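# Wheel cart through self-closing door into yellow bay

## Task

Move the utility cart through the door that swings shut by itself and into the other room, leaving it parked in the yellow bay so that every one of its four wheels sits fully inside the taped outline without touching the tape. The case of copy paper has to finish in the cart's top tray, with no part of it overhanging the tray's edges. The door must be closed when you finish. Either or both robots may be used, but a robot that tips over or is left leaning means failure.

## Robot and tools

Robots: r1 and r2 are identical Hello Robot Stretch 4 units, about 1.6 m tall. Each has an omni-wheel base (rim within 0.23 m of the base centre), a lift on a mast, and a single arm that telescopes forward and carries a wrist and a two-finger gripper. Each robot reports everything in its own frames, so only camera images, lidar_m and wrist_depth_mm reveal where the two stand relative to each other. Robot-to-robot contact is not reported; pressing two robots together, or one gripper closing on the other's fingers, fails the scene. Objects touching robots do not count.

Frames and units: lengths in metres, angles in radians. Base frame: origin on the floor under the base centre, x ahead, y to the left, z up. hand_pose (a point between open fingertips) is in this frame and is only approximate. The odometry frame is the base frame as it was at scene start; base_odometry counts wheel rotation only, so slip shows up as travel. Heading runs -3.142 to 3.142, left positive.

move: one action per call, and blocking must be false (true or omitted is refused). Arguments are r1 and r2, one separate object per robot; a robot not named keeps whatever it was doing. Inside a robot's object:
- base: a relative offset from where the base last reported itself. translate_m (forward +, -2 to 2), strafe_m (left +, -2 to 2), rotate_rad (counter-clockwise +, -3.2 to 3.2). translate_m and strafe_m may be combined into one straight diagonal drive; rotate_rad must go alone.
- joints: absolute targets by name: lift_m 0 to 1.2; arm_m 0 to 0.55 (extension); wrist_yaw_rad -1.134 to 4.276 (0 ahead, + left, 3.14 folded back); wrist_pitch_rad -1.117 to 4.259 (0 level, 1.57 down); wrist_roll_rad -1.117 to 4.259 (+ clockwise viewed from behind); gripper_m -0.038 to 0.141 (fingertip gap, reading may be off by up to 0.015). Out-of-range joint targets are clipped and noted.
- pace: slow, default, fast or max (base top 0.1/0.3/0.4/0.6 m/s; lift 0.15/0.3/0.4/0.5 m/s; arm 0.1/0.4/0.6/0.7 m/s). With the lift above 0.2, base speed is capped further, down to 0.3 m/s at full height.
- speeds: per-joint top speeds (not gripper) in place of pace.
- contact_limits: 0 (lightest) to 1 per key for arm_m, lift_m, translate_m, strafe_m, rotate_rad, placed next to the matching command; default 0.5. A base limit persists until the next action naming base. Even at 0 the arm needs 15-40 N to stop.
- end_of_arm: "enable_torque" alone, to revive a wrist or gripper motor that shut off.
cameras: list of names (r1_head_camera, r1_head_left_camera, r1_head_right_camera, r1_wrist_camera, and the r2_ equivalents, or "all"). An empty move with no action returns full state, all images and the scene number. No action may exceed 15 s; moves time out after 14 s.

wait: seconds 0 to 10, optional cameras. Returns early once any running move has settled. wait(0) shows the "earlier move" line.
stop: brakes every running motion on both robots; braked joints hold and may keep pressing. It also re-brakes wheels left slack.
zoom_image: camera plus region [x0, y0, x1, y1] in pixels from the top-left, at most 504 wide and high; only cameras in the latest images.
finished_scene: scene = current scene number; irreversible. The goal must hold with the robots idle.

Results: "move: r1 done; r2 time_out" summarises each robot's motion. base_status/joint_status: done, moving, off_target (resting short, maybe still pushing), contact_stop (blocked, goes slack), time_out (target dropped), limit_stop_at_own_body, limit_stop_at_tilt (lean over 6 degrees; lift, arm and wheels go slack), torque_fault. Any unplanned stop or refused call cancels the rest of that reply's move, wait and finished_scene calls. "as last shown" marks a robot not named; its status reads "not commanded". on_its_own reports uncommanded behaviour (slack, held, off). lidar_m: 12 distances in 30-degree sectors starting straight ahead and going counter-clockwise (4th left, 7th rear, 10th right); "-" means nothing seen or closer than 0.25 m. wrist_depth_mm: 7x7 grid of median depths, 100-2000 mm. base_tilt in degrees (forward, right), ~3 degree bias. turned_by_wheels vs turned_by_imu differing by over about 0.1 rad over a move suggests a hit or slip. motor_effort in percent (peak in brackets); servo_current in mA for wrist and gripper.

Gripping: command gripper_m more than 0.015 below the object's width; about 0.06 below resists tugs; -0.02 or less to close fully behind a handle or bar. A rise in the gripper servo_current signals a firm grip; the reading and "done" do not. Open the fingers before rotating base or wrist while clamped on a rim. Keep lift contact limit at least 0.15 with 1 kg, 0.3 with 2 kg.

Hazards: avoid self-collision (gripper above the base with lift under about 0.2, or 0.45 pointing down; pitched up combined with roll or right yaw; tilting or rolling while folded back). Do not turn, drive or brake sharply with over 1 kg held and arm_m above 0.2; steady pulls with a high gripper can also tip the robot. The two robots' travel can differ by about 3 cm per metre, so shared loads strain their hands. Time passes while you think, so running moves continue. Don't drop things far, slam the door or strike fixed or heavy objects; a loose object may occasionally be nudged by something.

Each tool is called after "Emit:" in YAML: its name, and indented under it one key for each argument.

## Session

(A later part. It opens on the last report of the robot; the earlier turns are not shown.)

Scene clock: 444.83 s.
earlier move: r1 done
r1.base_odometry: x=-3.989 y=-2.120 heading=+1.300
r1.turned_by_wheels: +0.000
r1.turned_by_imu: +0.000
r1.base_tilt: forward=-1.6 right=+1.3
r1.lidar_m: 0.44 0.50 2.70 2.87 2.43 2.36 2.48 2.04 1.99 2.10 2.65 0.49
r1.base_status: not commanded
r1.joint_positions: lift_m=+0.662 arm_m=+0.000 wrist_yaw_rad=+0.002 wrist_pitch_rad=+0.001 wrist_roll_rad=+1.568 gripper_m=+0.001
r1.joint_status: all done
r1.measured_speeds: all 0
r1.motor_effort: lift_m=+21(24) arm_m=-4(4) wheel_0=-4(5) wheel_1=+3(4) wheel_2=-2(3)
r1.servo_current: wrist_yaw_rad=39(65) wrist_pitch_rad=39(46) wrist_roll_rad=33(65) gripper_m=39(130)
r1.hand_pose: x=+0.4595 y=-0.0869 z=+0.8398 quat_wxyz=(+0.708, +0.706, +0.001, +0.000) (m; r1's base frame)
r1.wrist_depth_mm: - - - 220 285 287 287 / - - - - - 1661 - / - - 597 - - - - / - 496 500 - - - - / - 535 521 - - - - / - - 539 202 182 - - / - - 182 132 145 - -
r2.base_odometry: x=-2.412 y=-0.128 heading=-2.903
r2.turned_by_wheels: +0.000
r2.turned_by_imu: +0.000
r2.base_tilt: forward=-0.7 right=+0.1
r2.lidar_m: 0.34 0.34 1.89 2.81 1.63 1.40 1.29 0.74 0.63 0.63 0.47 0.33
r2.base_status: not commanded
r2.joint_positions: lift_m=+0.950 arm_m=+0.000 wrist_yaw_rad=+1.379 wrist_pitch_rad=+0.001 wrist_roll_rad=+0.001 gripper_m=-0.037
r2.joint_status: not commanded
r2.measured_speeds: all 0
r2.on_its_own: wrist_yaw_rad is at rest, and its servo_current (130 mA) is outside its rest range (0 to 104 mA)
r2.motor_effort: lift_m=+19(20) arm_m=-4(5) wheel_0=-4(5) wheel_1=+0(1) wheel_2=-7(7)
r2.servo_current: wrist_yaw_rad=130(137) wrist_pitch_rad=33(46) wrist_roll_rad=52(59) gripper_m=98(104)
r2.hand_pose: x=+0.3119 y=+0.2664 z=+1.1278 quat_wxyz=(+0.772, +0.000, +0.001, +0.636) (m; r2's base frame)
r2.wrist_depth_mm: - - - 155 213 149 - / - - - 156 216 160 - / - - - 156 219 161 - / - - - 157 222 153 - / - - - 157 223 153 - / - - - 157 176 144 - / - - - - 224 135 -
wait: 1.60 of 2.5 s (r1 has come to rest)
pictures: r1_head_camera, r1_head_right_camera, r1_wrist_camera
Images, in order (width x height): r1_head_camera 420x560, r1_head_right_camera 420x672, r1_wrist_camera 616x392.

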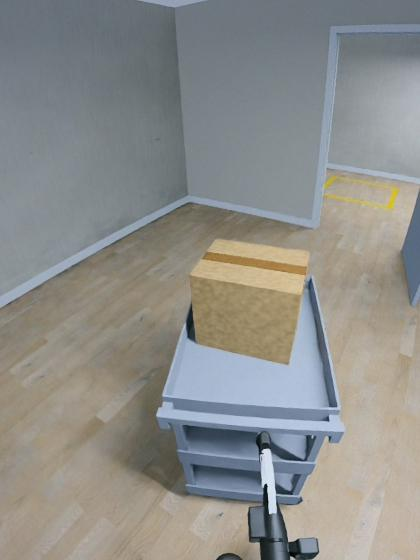

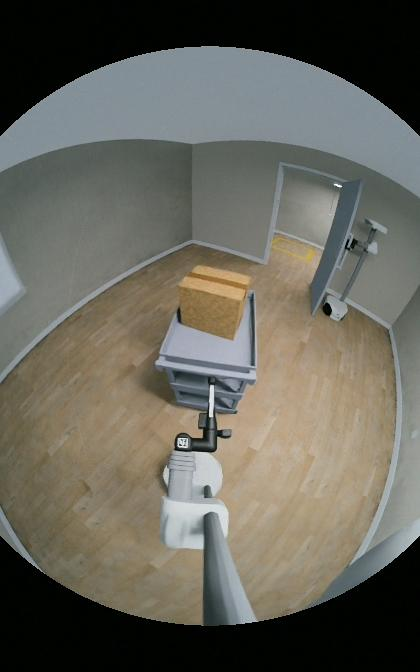

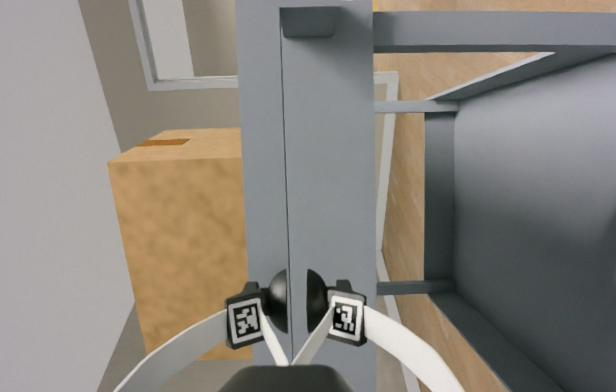

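Emit:
move:
  blocking: false
  r1: {"joints":{"gripper_m":0.13}}

Emit:
wait:
  seconds: 2

Emit:
move:
  blocking: false
  r1: {"base":{"translate_m":0.045},"pace":"slow"}

Emit:
wait:
  seconds: 2
  cameras: ["r1_wrist_camera"]

Emit:
move:
  blocking: false
  r1: {"joints":{"gripper_m":0.0}}

Emit:
wait:
  seconds: 2.5
  cameras: ["r1_head_camera","r1_wrist_camera"]

Scene clock: 453.93 s.
move: r1 moving
r1.base_odometry: x=-3.989 y=-2.120 heading=+1.300
r1.turned_by_wheels: +0.000
r1.turned_by_imu: +0.000
r1.base_tilt: forward=-1.6 right=+1.3
r1.lidar_m: 0.45 0.50 2.70 2.88 2.41 2.34 2.46 2.06 1.98 2.12 2.65 0.50
r1.base_status: not commanded
r1.joint_positions: lift_m=+0.662 arm_m=+0.000 wrist_yaw_rad=+0.002 wrist_pitch_rad=+0.001 wrist_roll_rad=+1.568 gripper_m=+0.019
r1.joint_status: gripper_m moving
r1.measured_speeds: all 0
r1.motor_effort: lift_m=+21(21) arm_m=-3(4) wheel_0=-4(4) wheel_1=+4(4) wheel_2=-2(2)
r1.servo_current: wrist_yaw_rad=33(59) wrist_pitch_rad=39(46) wrist_roll_rad=65(65) gripper_m=98(98)
r1.hand_pose: x=+0.4595 y=-0.0869 z=+0.8398 quat_wxyz=(+0.708, +0.706, +0.001, +0.000) (m; r1's base frame)
r1.wrist_depth_mm: - - - 229 286 289 289 / - - - 283 - 1661 - / - - 615 - - - - / - 504 500 - - - - / - 530 521 - - - - / - - 195 206 183 - - / - - 244 135 180 - -
r2.base_odometry: x=-2.413 y=-0.128 heading=-2.903
r2.turned_by_wheels: +0.000
r2.turned_by_imu: +0.000
r2.base_tilt: forward=-0.6 right=+0.1
r2.lidar_m: 0.31 0.34 1.89 2.83 1.64 1.40 1.28 0.72 0.62 0.62 0.48 0.33
r2.base_status: not commanded
r2.joint_positions: lift_m=+0.950 arm_m=+0.000 wrist_yaw_rad=+1.379 wrist_pitch_rad=+0.001 wrist_roll_rad=+0.001 gripper_m=-0.037
r2.joint_status: not commanded
r2.measured_speeds: all 0
r2.motor_effort: lift_m=+19(20) arm_m=-4(5) wheel_0=-4(5) wheel_1=+0(0) wheel_2=-6(7)
r2.servo_current: wrist_yaw_rad=124(137) wrist_pitch_rad=39(46) wrist_roll_rad=52(52) gripper_m=98(98)
r2.hand_pose: x=+0.3119 y=+0.2664 z=+1.1278 quat_wxyz=(+0.772, +0.000, +0.001, +0.636) (m; r2's base frame)
r2.wrist_depth_mm: - - - 155 214 149 - / - - - 156 217 160 - / - - - 157 220 162 - / - - - 157 222 153 - / - - - 157 223 153 - / - - - 157 176 144 - / - - - - 224 136 -
pictures: none

Scene clock: 455.60 s.
earlier move: r1 done
r1.base_odometry: x=-3.989 y=-2.120 heading=+1.300
r1.turned_by_wheels: +0.000
r1.turned_by_imu: +0.000
r1.base_tilt: forward=-1.5 right=+1.3
r1.lidar_m: 0.46 0.51 2.70 2.89 2.42 2.34 2.48 2.05 1.99 2.12 2.64 0.45
r1.base_status: not commanded
r1.joint_positions: lift_m=+0.662 arm_m=+0.000 wrist_yaw_rad=+0.002 wrist_pitch_rad=+0.002 wrist_roll_rad=+1.568 gripper_m=+0.130
r1.joint_status: all done
r1.measured_speeds: all 0
r1.motor_effort: lift_m=+21(21) arm_m=+4(4) wheel_0=-4(4) wheel_1=+4(4) wheel_2=-2(2)
r1.servo_current: wrist_yaw_rad=52(65) wrist_pitch_rad=39(52) wrist_roll_rad=59(65) gripper_m=39(98)
r1.hand_pose: x=+0.4594 y=-0.0869 z=+0.8395 quat_wxyz=(+0.708, +0.706, +0.001, +0.000) (m; r1's base frame)
r1.wrist_depth_mm: - - - 226 - 1366 1060 / - - - - 296 1499 - / - - - - 293 - - / - 496 496 - - - - / - 521 517 - 301 - - / - 210 525 - 209 195 - / - - 569 140 - - -
r2.base_odometry: x=-2.413 y=-0.128 heading=-2.903
r2.turned_by_wheels: +0.000
r2.turned_by_imu: +0.000
r2.base_tilt: forward=-0.7 right=+0.1
r2.lidar_m: 0.34 0.35 1.91 2.79 1.62 1.39 1.29 0.72 0.62 0.62 0.44 0.35
r2.base_status: not commanded
r2.joint_positions: lift_m=+0.950 arm_m=+0.000 wrist_yaw_rad=+1.379 wrist_pitch_rad=+0.001 wrist_roll_rad=+0.001 gripper_m=-0.037
r2.joint_status: not commanded
r2.measured_speeds: all 0
r2.on_its_own: wrist_yaw_rad is at rest, and its servo_current (117 mA) is outside its rest range (0 to 104 mA)
r2.motor_effort: lift_m=+19(20) arm_m=-5(5) wheel_0=-4(5) wheel_1=+0(1) wheel_2=-7(7)
r2.servo_current: wrist_yaw_rad=117(137) wrist_pitch_rad=39(46) wrist_roll_rad=59(65) gripper_m=98(104)
r2.hand_pose: x=+0.3119 y=+0.2664 z=+1.1278 quat_wxyz=(+0.772, +0.000, +0.001, +0.636) (m; r2's base frame)
r2.wrist_depth_mm: - - - 156 214 149 - / - - - 156 216 160 - / - - - 156 220 162 - / - - - 156 223 153 - / - - - 156 224 153 - / - - - 156 176 144 - / - - - - 224 136 -
wait: 1.67 of 2 s (r1 has come to rest)
pictures: none

Scene clock: 456.10 s.
move: r1 moving
r1.base_odometry: x=-3.986 y=-2.108 heading=+1.301
r1.turned_by_wheels: +0.000
r1.turned_by_imu: +0.000
r1.base_tilt: forward=-1.6 right=+1.2
r1.lidar_m: 0.45 0.49 2.69 2.86 2.44 2.36 2.48 2.07 1.99 2.09 2.65 0.45
r1.base_status: translate_m moving
r1.joint_positions: lift_m=+0.662 arm_m=+0.000 wrist_yaw_rad=+0.002 wrist_pitch_rad=+0.002 wrist_roll_rad=+1.568 gripper_m=+0.130
r1.joint_status: not commanded
r1.measured_speeds: translate_m=+0.048 strafe_m=+0.001 rotate_rad=-0.003 lift_m=+0.000 arm_m=+0.000 wrist_yaw_rad=+0.000 wrist_pitch_rad=+0.000 wrist_roll_rad=+0.000
r1.motor_effort: lift_m=+21(21) arm_m=+3(4) wheel_0=+6(7) wheel_1=+5(8) wheel_2=-5(7)
r1.servo_current: wrist_yaw_rad=33(65) wrist_pitch_rad=46(46) wrist_roll_rad=39(59) gripper_m=39(52)
r1.hand_pose: x=+0.4594 y=-0.0869 z=+0.8395 quat_wxyz=(+0.708, +0.706, +0.001, +0.000) (m; r1's base frame)
r1.wrist_depth_mm: - - - 217 283 285 285 / - - - - 298 1499 - / - - - - 285 - - / - 488 488 - - - - / - 508 504 - - - - / - 211 530 - 209 195 - / - - 559 141 - - -
r2.base_odometry: x=-2.413 y=-0.128 heading=-2.903
r2.turned_by_wheels: +0.000
r2.turned_by_imu: +0.000
r2.base_tilt: forward=-0.7 right=+0.1
r2.lidar_m: 0.33 0.36 1.91 2.84 1.61 1.41 1.31 0.74 0.62 0.62 0.47 0.34
r2.base_status: not commanded
r2.joint_positions: lift_m=+0.950 arm_m=+0.000 wrist_yaw_rad=+1.379 wrist_pitch_rad=+0.001 wrist_roll_rad=+0.001 gripper_m=-0.037
r2.joint_status: not commanded
r2.measured_speeds: all 0
r2.motor_effort: lift_m=+19(20) arm_m=-4(5) wheel_0=-5(5) wheel_1=+0(0) wheel_2=-7(7)
r2.servo_current: wrist_yaw_rad=130(137) wrist_pitch_rad=39(46) wrist_roll_rad=46(52) gripper_m=98(98)
r2.hand_pose: x=+0.3119 y=+0.2664 z=+1.1278 quat_wxyz=(+0.772, +0.000, +0.001, +0.636) (m; r2's base frame)
r2.wrist_depth_mm: - - - 155 214 149 - / - - - 156 217 160 - / - - - 157 220 161 - / - - - 156 222 153 - / - - - 157 222 153 - / - - - 157 176 145 - / - - - - 224 136 -
pictures: none

Scene clock: 457.23 s.
earlier move: r1 done
r1.base_odometry: x=-3.977 y=-2.077 heading=+1.301
r1.turned_by_wheels: +0.000
r1.turned_by_imu: +0.000
r1.base_tilt: forward=-1.6 right=+1.3
r1.lidar_m: 0.41 0.46 2.68 2.84 2.45 2.39 2.53 2.09 2.03 2.13 2.62 0.44
r1.base_status: done
r1.joint_positions: lift_m=+0.662 arm_m=+0.000 wrist_yaw_rad=+0.002 wrist_pitch_rad=+0.002 wrist_roll_rad=+1.568 gripper_m=+0.130
r1.joint_status: not commanded
r1.measured_speeds: all 0
r1.motor_effort: lift_m=+21(21) arm_m=+4(4) wheel_0=+3(7) wheel_1=+2(8) wheel_2=-1(7)
r1.servo_current: wrist_yaw_rad=39(65) wrist_pitch_rad=52(52) wrist_roll_rad=46(65) gripper_m=46(52)
r1.hand_pose: x=+0.4594 y=-0.0869 z=+0.8395 quat_wxyz=(+0.708, +0.706, +0.001, +0.000) (m; r1's base frame)
r1.wrist_depth_mm: - - - 243 248 250 254 / - - - 244 248 1808 - / - - 640 249 249 - - / - 445 449 252 252 - - / - 477 473 254 256 - - / - 211 196 258 257 196 - / - 525 525 147 - - -
r2.base_odometry: x=-2.413 y=-0.128 heading=-2.903
r2.turned_by_wheels: +0.000
r2.turned_by_imu: +0.000
r2.base_tilt: forward=-0.6 right=+0.1
r2.lidar_m: 0.33 0.34 1.90 2.79 1.63 1.37 1.29 0.74 0.61 0.63 0.45 0.35
r2.base_status: not commanded
r2.joint_positions: lift_m=+0.950 arm_m=+0.000 wrist_yaw_rad=+1.379 wrist_pitch_rad=+0.001 wrist_roll_rad=+0.001 gripper_m=-0.037
r2.joint_status: not commanded
r2.measured_speeds: all 0
r2.on_its_own: wrist_yaw_rad is at rest, and its servo_current (130 mA) is outside its rest range (0 to 104 mA)
r2.motor_effort: lift_m=+19(20) arm_m=-5(5) wheel_0=-4(5) wheel_1=+0(1) wheel_2=-7(7)
r2.servo_current: wrist_yaw_rad=130(137) wrist_pitch_rad=39(46) wrist_roll_rad=52(59) gripper_m=98(104)
r2.hand_pose: x=+0.3119 y=+0.2664 z=+1.1278 quat_wxyz=(+0.772, +0.000, +0.001, +0.636) (m; r2's base frame)
r2.wrist_depth_mm: - - - 155 214 149 - / - - - 156 216 159 - / - - - 156 220 161 - / - - - 156 222 153 - / - - - 157 223 153 - / - - - 157 177 144 - / - - - - 225 136 -
wait: 1.13 of 2 s (r1 has come to rest)
pictures: r1_wrist_camera
Images, in order (width x height): r1_wrist_camera 616x392.

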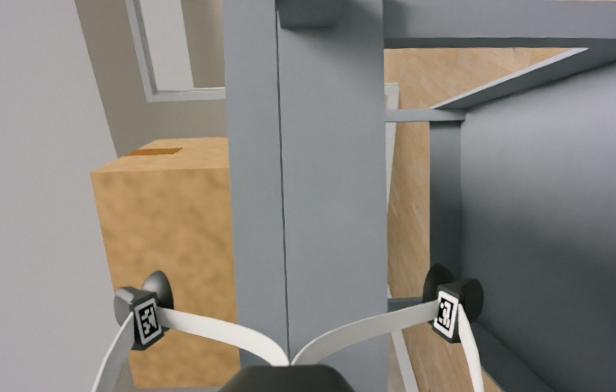

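Scene clock: 457.73 s.
move: r1 moving
r1.base_odometry: x=-3.977 y=-2.077 heading=+1.301
r1.turned_by_wheels: +0.000
r1.turned_by_imu: +0.000
r1.base_tilt: forward=-1.6 right=+1.3
r1.lidar_m: 0.42 0.46 2.69 2.85 2.47 2.37 2.49 2.07 2.01 2.12 2.62 0.45
r1.base_status: not commanded
r1.joint_positions: lift_m=+0.662 arm_m=+0.000 wrist_yaw_rad=+0.002 wrist_pitch_rad=+0.002 wrist_roll_rad=+1.568 gripper_m=+0.117
r1.joint_status: gripper_m moving
r1.measured_speeds: all 0
r1.motor_effort: lift_m=+21(21) arm_m=+4(4) wheel_0=+2(3) wheel_1=+2(2) wheel_2=-1(1)
r1.servo_current: wrist_yaw_rad=72(72) wrist_pitch_rad=52(52) wrist_roll_rad=65(65) gripper_m=111(111)
r1.hand_pose: x=+0.4594 y=-0.0869 z=+0.8395 quat_wxyz=(+0.708, +0.706, +0.001, +0.000) (m; r1's base frame)
r1.wrist_depth_mm: - - - 243 249 251 252 / - - - 245 247 1756 - / - - 634 248 249 - - / - 455 452 252 252 - - / - 466 473 255 255 - - / - 480 211 257 197 197 - / - 521 525 145 - - -
r2.base_odometry: x=-2.413 y=-0.128 heading=-2.903
r2.turned_by_wheels: +0.000
r2.turned_by_imu: +0.000
r2.base_tilt: forward=-0.7 right=+0.1
r2.lidar_m: 0.33 0.34 1.90 2.80 1.64 1.38 1.30 0.74 0.63 0.62 0.46 0.35
r2.base_status: not commanded
r2.joint_positions: lift_m=+0.950 arm_m=+0.000 wrist_yaw_rad=+1.379 wrist_pitch_rad=+0.001 wrist_roll_rad=+0.001 gripper_m=-0.037
r2.joint_status: not commanded
r2.measured_speeds: all 0
r2.motor_effort: lift_m=+19(20) arm_m=-4(5) wheel_0=-4(4) wheel_1=+0(0) wheel_2=-7(7)
r2.servo_current: wrist_yaw_rad=124(130) wrist_pitch_rad=46(46) wrist_roll_rad=52(52) gripper_m=91(104)
r2.hand_pose: x=+0.3119 y=+0.2664 z=+1.1278 quat_wxyz=(+0.772, +0.000, +0.001, +0.636) (m; r2's base frame)
r2.wrist_depth_mm: - - - 155 213 148 - / - - - 156 217 160 - / - - - 156 219 161 - / - - - 156 223 153 - / - - - 157 224 153 - / - - - 157 176 144 - / - - - - 224 136 -
pictures: none

Scene clock: 459.40 s.
earlier move: r1 done
r1.base_odometry: x=-3.977 y=-2.077 heading=+1.301
r1.turned_by_wheels: +0.000
r1.turned_by_imu: +0.000
r1.base_tilt: forward=-1.6 right=+1.3
r1.lidar_m: 0.43 0.44 2.68 2.86 2.46 2.39 2.51 2.09 2.01 2.13 2.59 0.45
r1.base_status: not commanded
r1.joint_positions: lift_m=+0.662 arm_m=+0.000 wrist_yaw_rad=+0.002 wrist_pitch_rad=-0.007 wrist_roll_rad=+1.568 gripper_m=+0.001
r1.joint_status: all done
r1.measured_speeds: all 0
r1.motor_effort: lift_m=+20(21) arm_m=+3(4) wheel_0=+2(3) wheel_1=+2(2) wheel_2=-1(1)
r1.servo_current: wrist_yaw_rad=46(72) wrist_pitch_rad=46(59) wrist_roll_rad=59(72) gripper_m=59(137)
r1.hand_pose: x=+0.4594 y=-0.0869 z=+0.8419 quat_wxyz=(+0.708, +0.706, -0.002, +0.003) (m; r1's base frame)
r1.wrist_depth_mm: - - - 237 237 247 1138 / - - - 240 241 1863 - / - - 574 245 244 - - / - 459 455 247 248 - - / - 492 477 250 251 - - / - - 191 194 183 - - / - 160 530 159 158 - -
r2.base_odometry: x=-2.413 y=-0.128 heading=-2.903
r2.turned_by_wheels: +0.000
r2.turned_by_imu: +0.000
r2.base_tilt: forward=-0.7 right=+0.1
r2.lidar_m: 0.34 0.35 1.90 2.82 1.63 1.38 1.32 0.73 0.63 0.61 0.44 0.35
r2.base_status: not commanded
r2.joint_positions: lift_m=+0.950 arm_m=+0.000 wrist_yaw_rad=+1.379 wrist_pitch_rad=+0.001 wrist_roll_rad=+0.001 gripper_m=-0.037
r2.joint_status: not commanded
r2.measured_speeds: all 0
r2.on_its_own: wrist_yaw_rad is at rest, and its servo_current (137 mA) is outside its rest range (0 to 104 mA)
r2.motor_effort: lift_m=+19(20) arm_m=-4(5) wheel_0=-4(5) wheel_1=+0(1) wheel_2=-7(7)
r2.servo_current: wrist_yaw_rad=137(137) wrist_pitch_rad=46(46) wrist_roll_rad=52(59) gripper_m=85(104)
r2.hand_pose: x=+0.3119 y=+0.2664 z=+1.1278 quat_wxyz=(+0.772, +0.000, +0.001, +0.636) (m; r2's base frame)
r2.wrist_depth_mm: - - - 154 215 150 - / - - - 156 217 159 - / - - - 157 220 162 - / - - - 157 222 153 - / - - - 157 223 153 - / - - - 157 176 144 - / - - - - 224 136 -
wait: 1.67 of 2.5 s (r1 has come to rest)
pictures: r1_head_camera, r1_wrist_camera
Images, in order (width x height): r1_head_camera 420x560, r1_wrist_camera 616x392.

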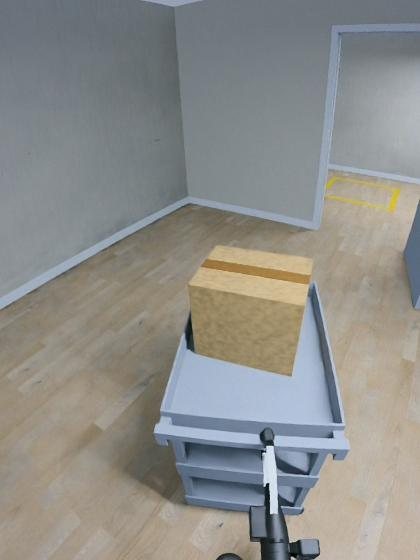

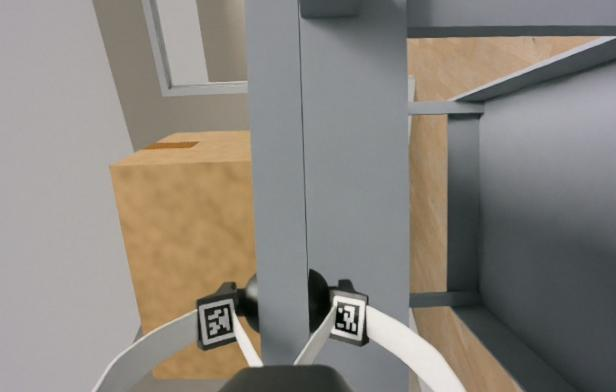

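Emit:
move:
  blocking: false
  r1: {"base":{"translate_m":0.15,"strafe_m":0.368},"joints":{"wrist_yaw_rad":-0.54,"gripper_m":-0.01},"speeds":{"wrist_yaw_rad":0.13},"pace":"slow","contact_limits":{"strafe_m":0.8}}

Emit:
wait:
  seconds: 1

Emit:
wait:
  seconds: 5

Emit:
wait:
  seconds: 1
  cameras: ["r1_head_camera","r1_wrist_camera","r1_head_left_camera"]

Scene clock: 482.13 s.
move: r1 moving
r1.base_odometry: x=-3.987 y=-2.069 heading=+1.300
r1.turned_by_wheels: +0.000
r1.turned_by_imu: -0.001
r1.base_tilt: forward=-1.6 right=+1.3
r1.lidar_m: 0.40 0.46 2.68 2.82 2.42 2.37 2.51 2.09 2.04 2.15 2.62 0.44
r1.base_status: translate_m moving; strafe_m moving
r1.joint_positions: lift_m=+0.662 arm_m=+0.000 wrist_yaw_rad=-0.054 wrist_pitch_rad=-0.007 wrist_roll_rad=+1.568 gripper_m=-0.009
r1.joint_status: wrist_yaw_rad moving; gripper_m moving
r1.measured_speeds: translate_m=+0.018 strafe_m=+0.046 rotate_rad=-0.002 lift_m=+0.000 arm_m=+0.000 wrist_yaw_rad=-0.130 wrist_pitch_rad=+0.000 wrist_roll_rad=+0.000
r1.motor_effort: lift_m=+20(20) arm_m=-3(3) wheel_0=-10(10) wheel_1=+4(6) wheel_2=-2(2)
r1.servo_current: wrist_yaw_rad=72(78) wrist_pitch_rad=46(52) wrist_roll_rad=39(59) gripper_m=85(98)
r1.contact_limits: strafe_m 0.8
r1.hand_pose: x=+0.4541 y=-0.1029 z=+0.8420 quat_wxyz=(+0.708, +0.706, -0.021, -0.017) (m; r1's base frame)
r1.wrist_depth_mm: - - - 243 242 264 265 / - - - 243 243 1983 - / - - - 246 247 - - / - 459 452 249 247 - - / - 488 473 252 252 - - / - - 190 193 182 - - / - 155 517 194 180 - -
r2.base_odometry: x=-2.413 y=-0.128 heading=-2.903
r2.turned_by_wheels: +0.000
r2.turned_by_imu: +0.000
r2.base_tilt: forward=-0.6 right=+0.1
r2.lidar_m: 0.34 0.36 1.89 2.80 1.64 1.38 1.33 0.72 0.62 0.61 0.46 0.34
r2.base_status: not commanded
r2.joint_positions: lift_m=+0.950 arm_m=+0.000 wrist_yaw_rad=+1.379 wrist_pitch_rad=+0.001 wrist_roll_rad=+0.001 gripper_m=-0.037
r2.joint_status: not commanded
r2.measured_speeds: all 0
r2.motor_effort: lift_m=+19(20) arm_m=-4(5) wheel_0=-4(5) wheel_1=+0(0) wheel_2=-7(7)
r2.servo_current: wrist_yaw_rad=124(137) wrist_pitch_rad=33(46) wrist_roll_rad=52(59) gripper_m=91(104)
r2.hand_pose: x=+0.3119 y=+0.2664 z=+1.1278 quat_wxyz=(+0.772, +0.000, +0.001, +0.636) (m; r2's base frame)
r2.wrist_depth_mm: - - - 155 214 149 - / - - - 156 217 160 - / - - - 156 220 161 - / - - - 156 222 153 - / - - - 157 223 153 - / - - - 157 176 144 - / - - - - 224 136 -
pictures: none

Scene clock: 483.13 s.
earlier move: r1 moving
r1.base_odometry: x=-4.057 y=-2.015 heading=+1.300
r1.turned_by_wheels: +0.000
r1.turned_by_imu: +0.000
r1.base_tilt: forward=-1.6 right=+1.3
r1.lidar_m: 0.40 2.70 2.58 2.72 2.44 2.37 2.49 2.18 2.12 2.25 2.66 0.41
r1.base_status: translate_m moving; strafe_m moving
r1.joint_positions: lift_m=+0.662 arm_m=+0.000 wrist_yaw_rad=-0.189 wrist_pitch_rad=-0.007 wrist_roll_rad=+1.568 gripper_m=-0.009
r1.joint_status: wrist_yaw_rad moving; the others done
r1.measured_speeds: translate_m=+0.040 strafe_m=+0.093 rotate_rad=+0.002 lift_m=+0.000 arm_m=+0.000 wrist_yaw_rad=-0.127 wrist_pitch_rad=+0.000 wrist_roll_rad=+0.000
r1.motor_effort: lift_m=+20(20) arm_m=-4(4) wheel_0=-8(11) wheel_1=+5(7) wheel_2=-6(6)
r1.servo_current: wrist_yaw_rad=46(78) wrist_pitch_rad=46(52) wrist_roll_rad=39(65) gripper_m=59(98)
r1.contact_limits: strafe_m 0.8
r1.hand_pose: x=+0.4377 y=-0.1402 z=+0.8420 quat_wxyz=(+0.705, +0.703, -0.069, -0.065) (m; r1's base frame)
r1.wrist_depth_mm: - - - 204 266 289 1138 / - - - 260 260 1863 1336 / - - - 258 257 1808 - / - 462 459 253 254 - - / - 466 462 249 249 - - / - 480 186 193 183 - - / - 150 477 154 240 - -
r2.base_odometry: x=-2.413 y=-0.128 heading=-2.903
r2.turned_by_wheels: +0.000
r2.turned_by_imu: +0.000
r2.base_tilt: forward=-0.6 right=+0.1
r2.lidar_m: 0.34 0.33 1.91 2.81 1.65 1.38 1.31 0.73 0.63 0.63 0.48 0.36
r2.base_status: not commanded
r2.joint_positions: lift_m=+0.950 arm_m=+0.000 wrist_yaw_rad=+1.379 wrist_pitch_rad=+0.001 wrist_roll_rad=+0.001 gripper_m=-0.037
r2.joint_status: not commanded
r2.measured_speeds: all 0
r2.motor_effort: lift_m=+19(20) arm_m=-5(5) wheel_0=-4(5) wheel_1=+0(0) wheel_2=-7(7)
r2.servo_current: wrist_yaw_rad=117(143) wrist_pitch_rad=39(52) wrist_roll_rad=52(65) gripper_m=98(104)
r2.hand_pose: x=+0.3119 y=+0.2664 z=+1.1278 quat_wxyz=(+0.772, +0.000, +0.001, +0.636) (m; r2's base frame)
r2.wrist_depth_mm: - - - 155 214 149 - / - - - 156 216 160 - / - - - 156 220 161 - / - - - 156 223 153 - / - - - 156 223 153 - / - - - 157 176 144 - / - - - - 225 136 -
wait: 1.00 s; no rest
pictures: none

Scene clock: 486.87 s.
earlier move: r1 done
r1.base_odometry: x=-4.291 y=-1.834 heading=+1.300
r1.turned_by_wheels: +0.000
r1.turned_by_imu: +0.000
r1.base_tilt: forward=-1.6 right=+1.3
r1.lidar_m: 3.23 2.41 2.29 2.43 2.39 2.30 2.43 2.47 2.39 2.54 0.42 0.41
r1.base_status: done
r1.joint_positions: lift_m=+0.662 arm_m=+0.000 wrist_yaw_rad=-0.545 wrist_pitch_rad=-0.007 wrist_roll_rad=+1.568 gripper_m=-0.009
r1.joint_status: all done
r1.measured_speeds: all 0
r1.motor_effort: lift_m=+20(20) arm_m=+0(4) wheel_0=-7(12) wheel_1=+1(7) wheel_2=-7(7)
r1.servo_current: wrist_yaw_rad=59(85) wrist_pitch_rad=52(59) wrist_roll_rad=52(72) gripper_m=59(98)
r1.contact_limits: strafe_m 0.8
r1.hand_pose: x=+0.3722 y=-0.2242 z=+0.8420 quat_wxyz=(+0.682, +0.680, -0.192, -0.188) (m; r1's base frame)
r1.wrist_depth_mm: - - - - - 1921 - / - - - - - - - / - - 521 - 287 - - / - - 512 258 260 - - / - 492 492 244 244 - - / - 484 186 189 182 - - / - 466 - 161 161 219 220
r2.base_odometry: x=-2.413 y=-0.128 heading=-2.903
r2.turned_by_wheels: +0.000
r2.turned_by_imu: +0.001
r2.base_tilt: forward=-0.6 right=+0.1
r2.lidar_m: 0.32 0.34 1.90 2.81 1.65 1.40 1.27 0.72 0.63 0.62 0.48 0.35
r2.base_status: not commanded
r2.joint_positions: lift_m=+0.950 arm_m=+0.000 wrist_yaw_rad=+1.379 wrist_pitch_rad=+0.001 wrist_roll_rad=+0.001 gripper_m=-0.037
r2.joint_status: not commanded
r2.measured_speeds: all 0
r2.on_its_own: wrist_yaw_rad is at rest, and its servo_current (130 mA) is outside its rest range (0 to 104 mA)
r2.motor_effort: lift_m=+20(20) arm_m=-4(5) wheel_0=-5(5) wheel_1=+0(0) wheel_2=-7(7)
r2.servo_current: wrist_yaw_rad=130(143) wrist_pitch_rad=39(52) wrist_roll_rad=52(65) gripper_m=104(104)
r2.hand_pose: x=+0.3119 y=+0.2664 z=+1.1278 quat_wxyz=(+0.772, +0.000, +0.001, +0.636) (m; r2's base frame)
r2.wrist_depth_mm: - - - 155 214 149 - / - - - 156 217 160 - / - - - 156 220 162 - / - - - 156 223 153 - / - - - 157 223 153 - / - - - 157 176 144 - / - - - - 224 136 -
wait: 3.73 of 5 s (r1 has come to rest)
pictures: none

Scene clock: 487.87 s.
r1.base_odometry: x=-4.291 y=-1.834 heading=+1.300
r1.turned_by_wheels: +0.000
r1.turned_by_imu: +0.000
r1.base_tilt: forward=-1.6 right=+1.3
r1.lidar_m: 3.20 2.40 2.29 2.44 2.37 2.32 2.44 2.48 2.39 2.54 0.41 0.40
r1.base_status: done
r1.joint_positions: lift_m=+0.662 arm_m=+0.000 wrist_yaw_rad=-0.545 wrist_pitch_rad=-0.007 wrist_roll_rad=+1.568 gripper_m=-0.009
r1.joint_status: all done
r1.measured_speeds: all 0
r1.motor_effort: lift_m=+20(20) arm_m=+4(4) wheel_0=-8(12) wheel_1=+1(7) wheel_2=-7(7)
r1.servo_current: wrist_yaw_rad=33(85) wrist_pitch_rad=46(59) wrist_roll_rad=52(72) gripper_m=59(98)
r1.contact_limits: strafe_m 0.8
r1.hand_pose: x=+0.3722 y=-0.2242 z=+0.8420 quat_wxyz=(+0.682, +0.680, -0.192, -0.188) (m; r1's base frame)
r1.wrist_depth_mm: - - - - - 1863 - / - - - - - - - / - - 525 - 290 - - / - - 508 257 260 - - / - 504 488 244 244 - - / - 484 186 189 182 - - / - 473 - 161 161 219 220
r2.base_odometry: x=-2.413 y=-0.128 heading=-2.903
r2.turned_by_wheels: +0.000
r2.turned_by_imu: +0.000
r2.base_tilt: forward=-0.7 right=+0.1
r2.lidar_m: 0.33 0.34 1.90 2.80 1.63 1.38 1.31 0.72 0.62 0.61 0.46 0.35
r2.base_status: not commanded
r2.joint_positions: lift_m=+0.950 arm_m=+0.000 wrist_yaw_rad=+1.379 wrist_pitch_rad=+0.001 wrist_roll_rad=+0.001 gripper_m=-0.037
r2.joint_status: not commanded
r2.measured_speeds: all 0
r2.on_its_own: wrist_yaw_rad is at rest, and its servo_current (130 mA) is outside its rest range (0 to 104 mA)
r2.motor_effort: lift_m=+19(20) arm_m=-4(5) wheel_0=-4(5) wheel_1=+0(0) wheel_2=-7(7)
r2.servo_current: wrist_yaw_rad=130(143) wrist_pitch_rad=46(52) wrist_roll_rad=52(65) gripper_m=91(104)
r2.hand_pose: x=+0.3119 y=+0.2664 z=+1.1278 quat_wxyz=(+0.772, +0.000, +0.001, +0.636) (m; r2's base frame)
r2.wrist_depth_mm: - - - 155 214 149 - / - - - 156 217 160 - / - - - 156 220 162 - / - - - 156 222 153 - / - - - 157 223 153 - / - - - 157 176 145 - / - - - - 224 136 -
wait: 1.00 s; at rest by 0.27 s
pictures: r1_head_camera, r1_head_left_camera, r1_wrist_camera
Images, in order (width x height): r1_head_camera 420x560, r1_head_left_camera 420x672, r1_wrist_camera 616x392.

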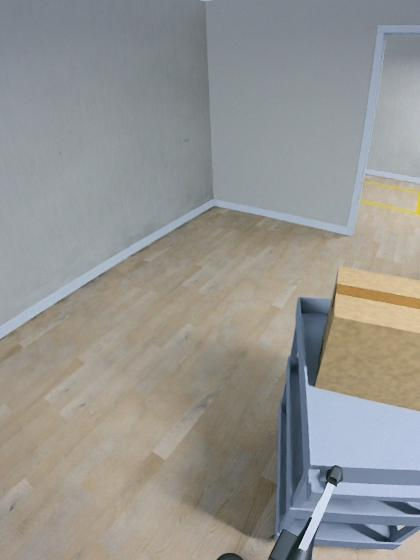

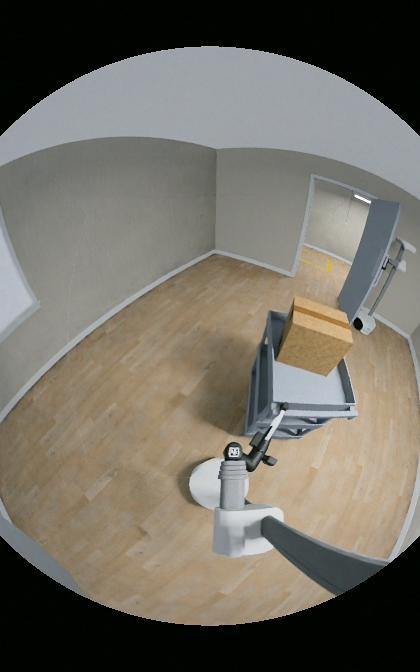

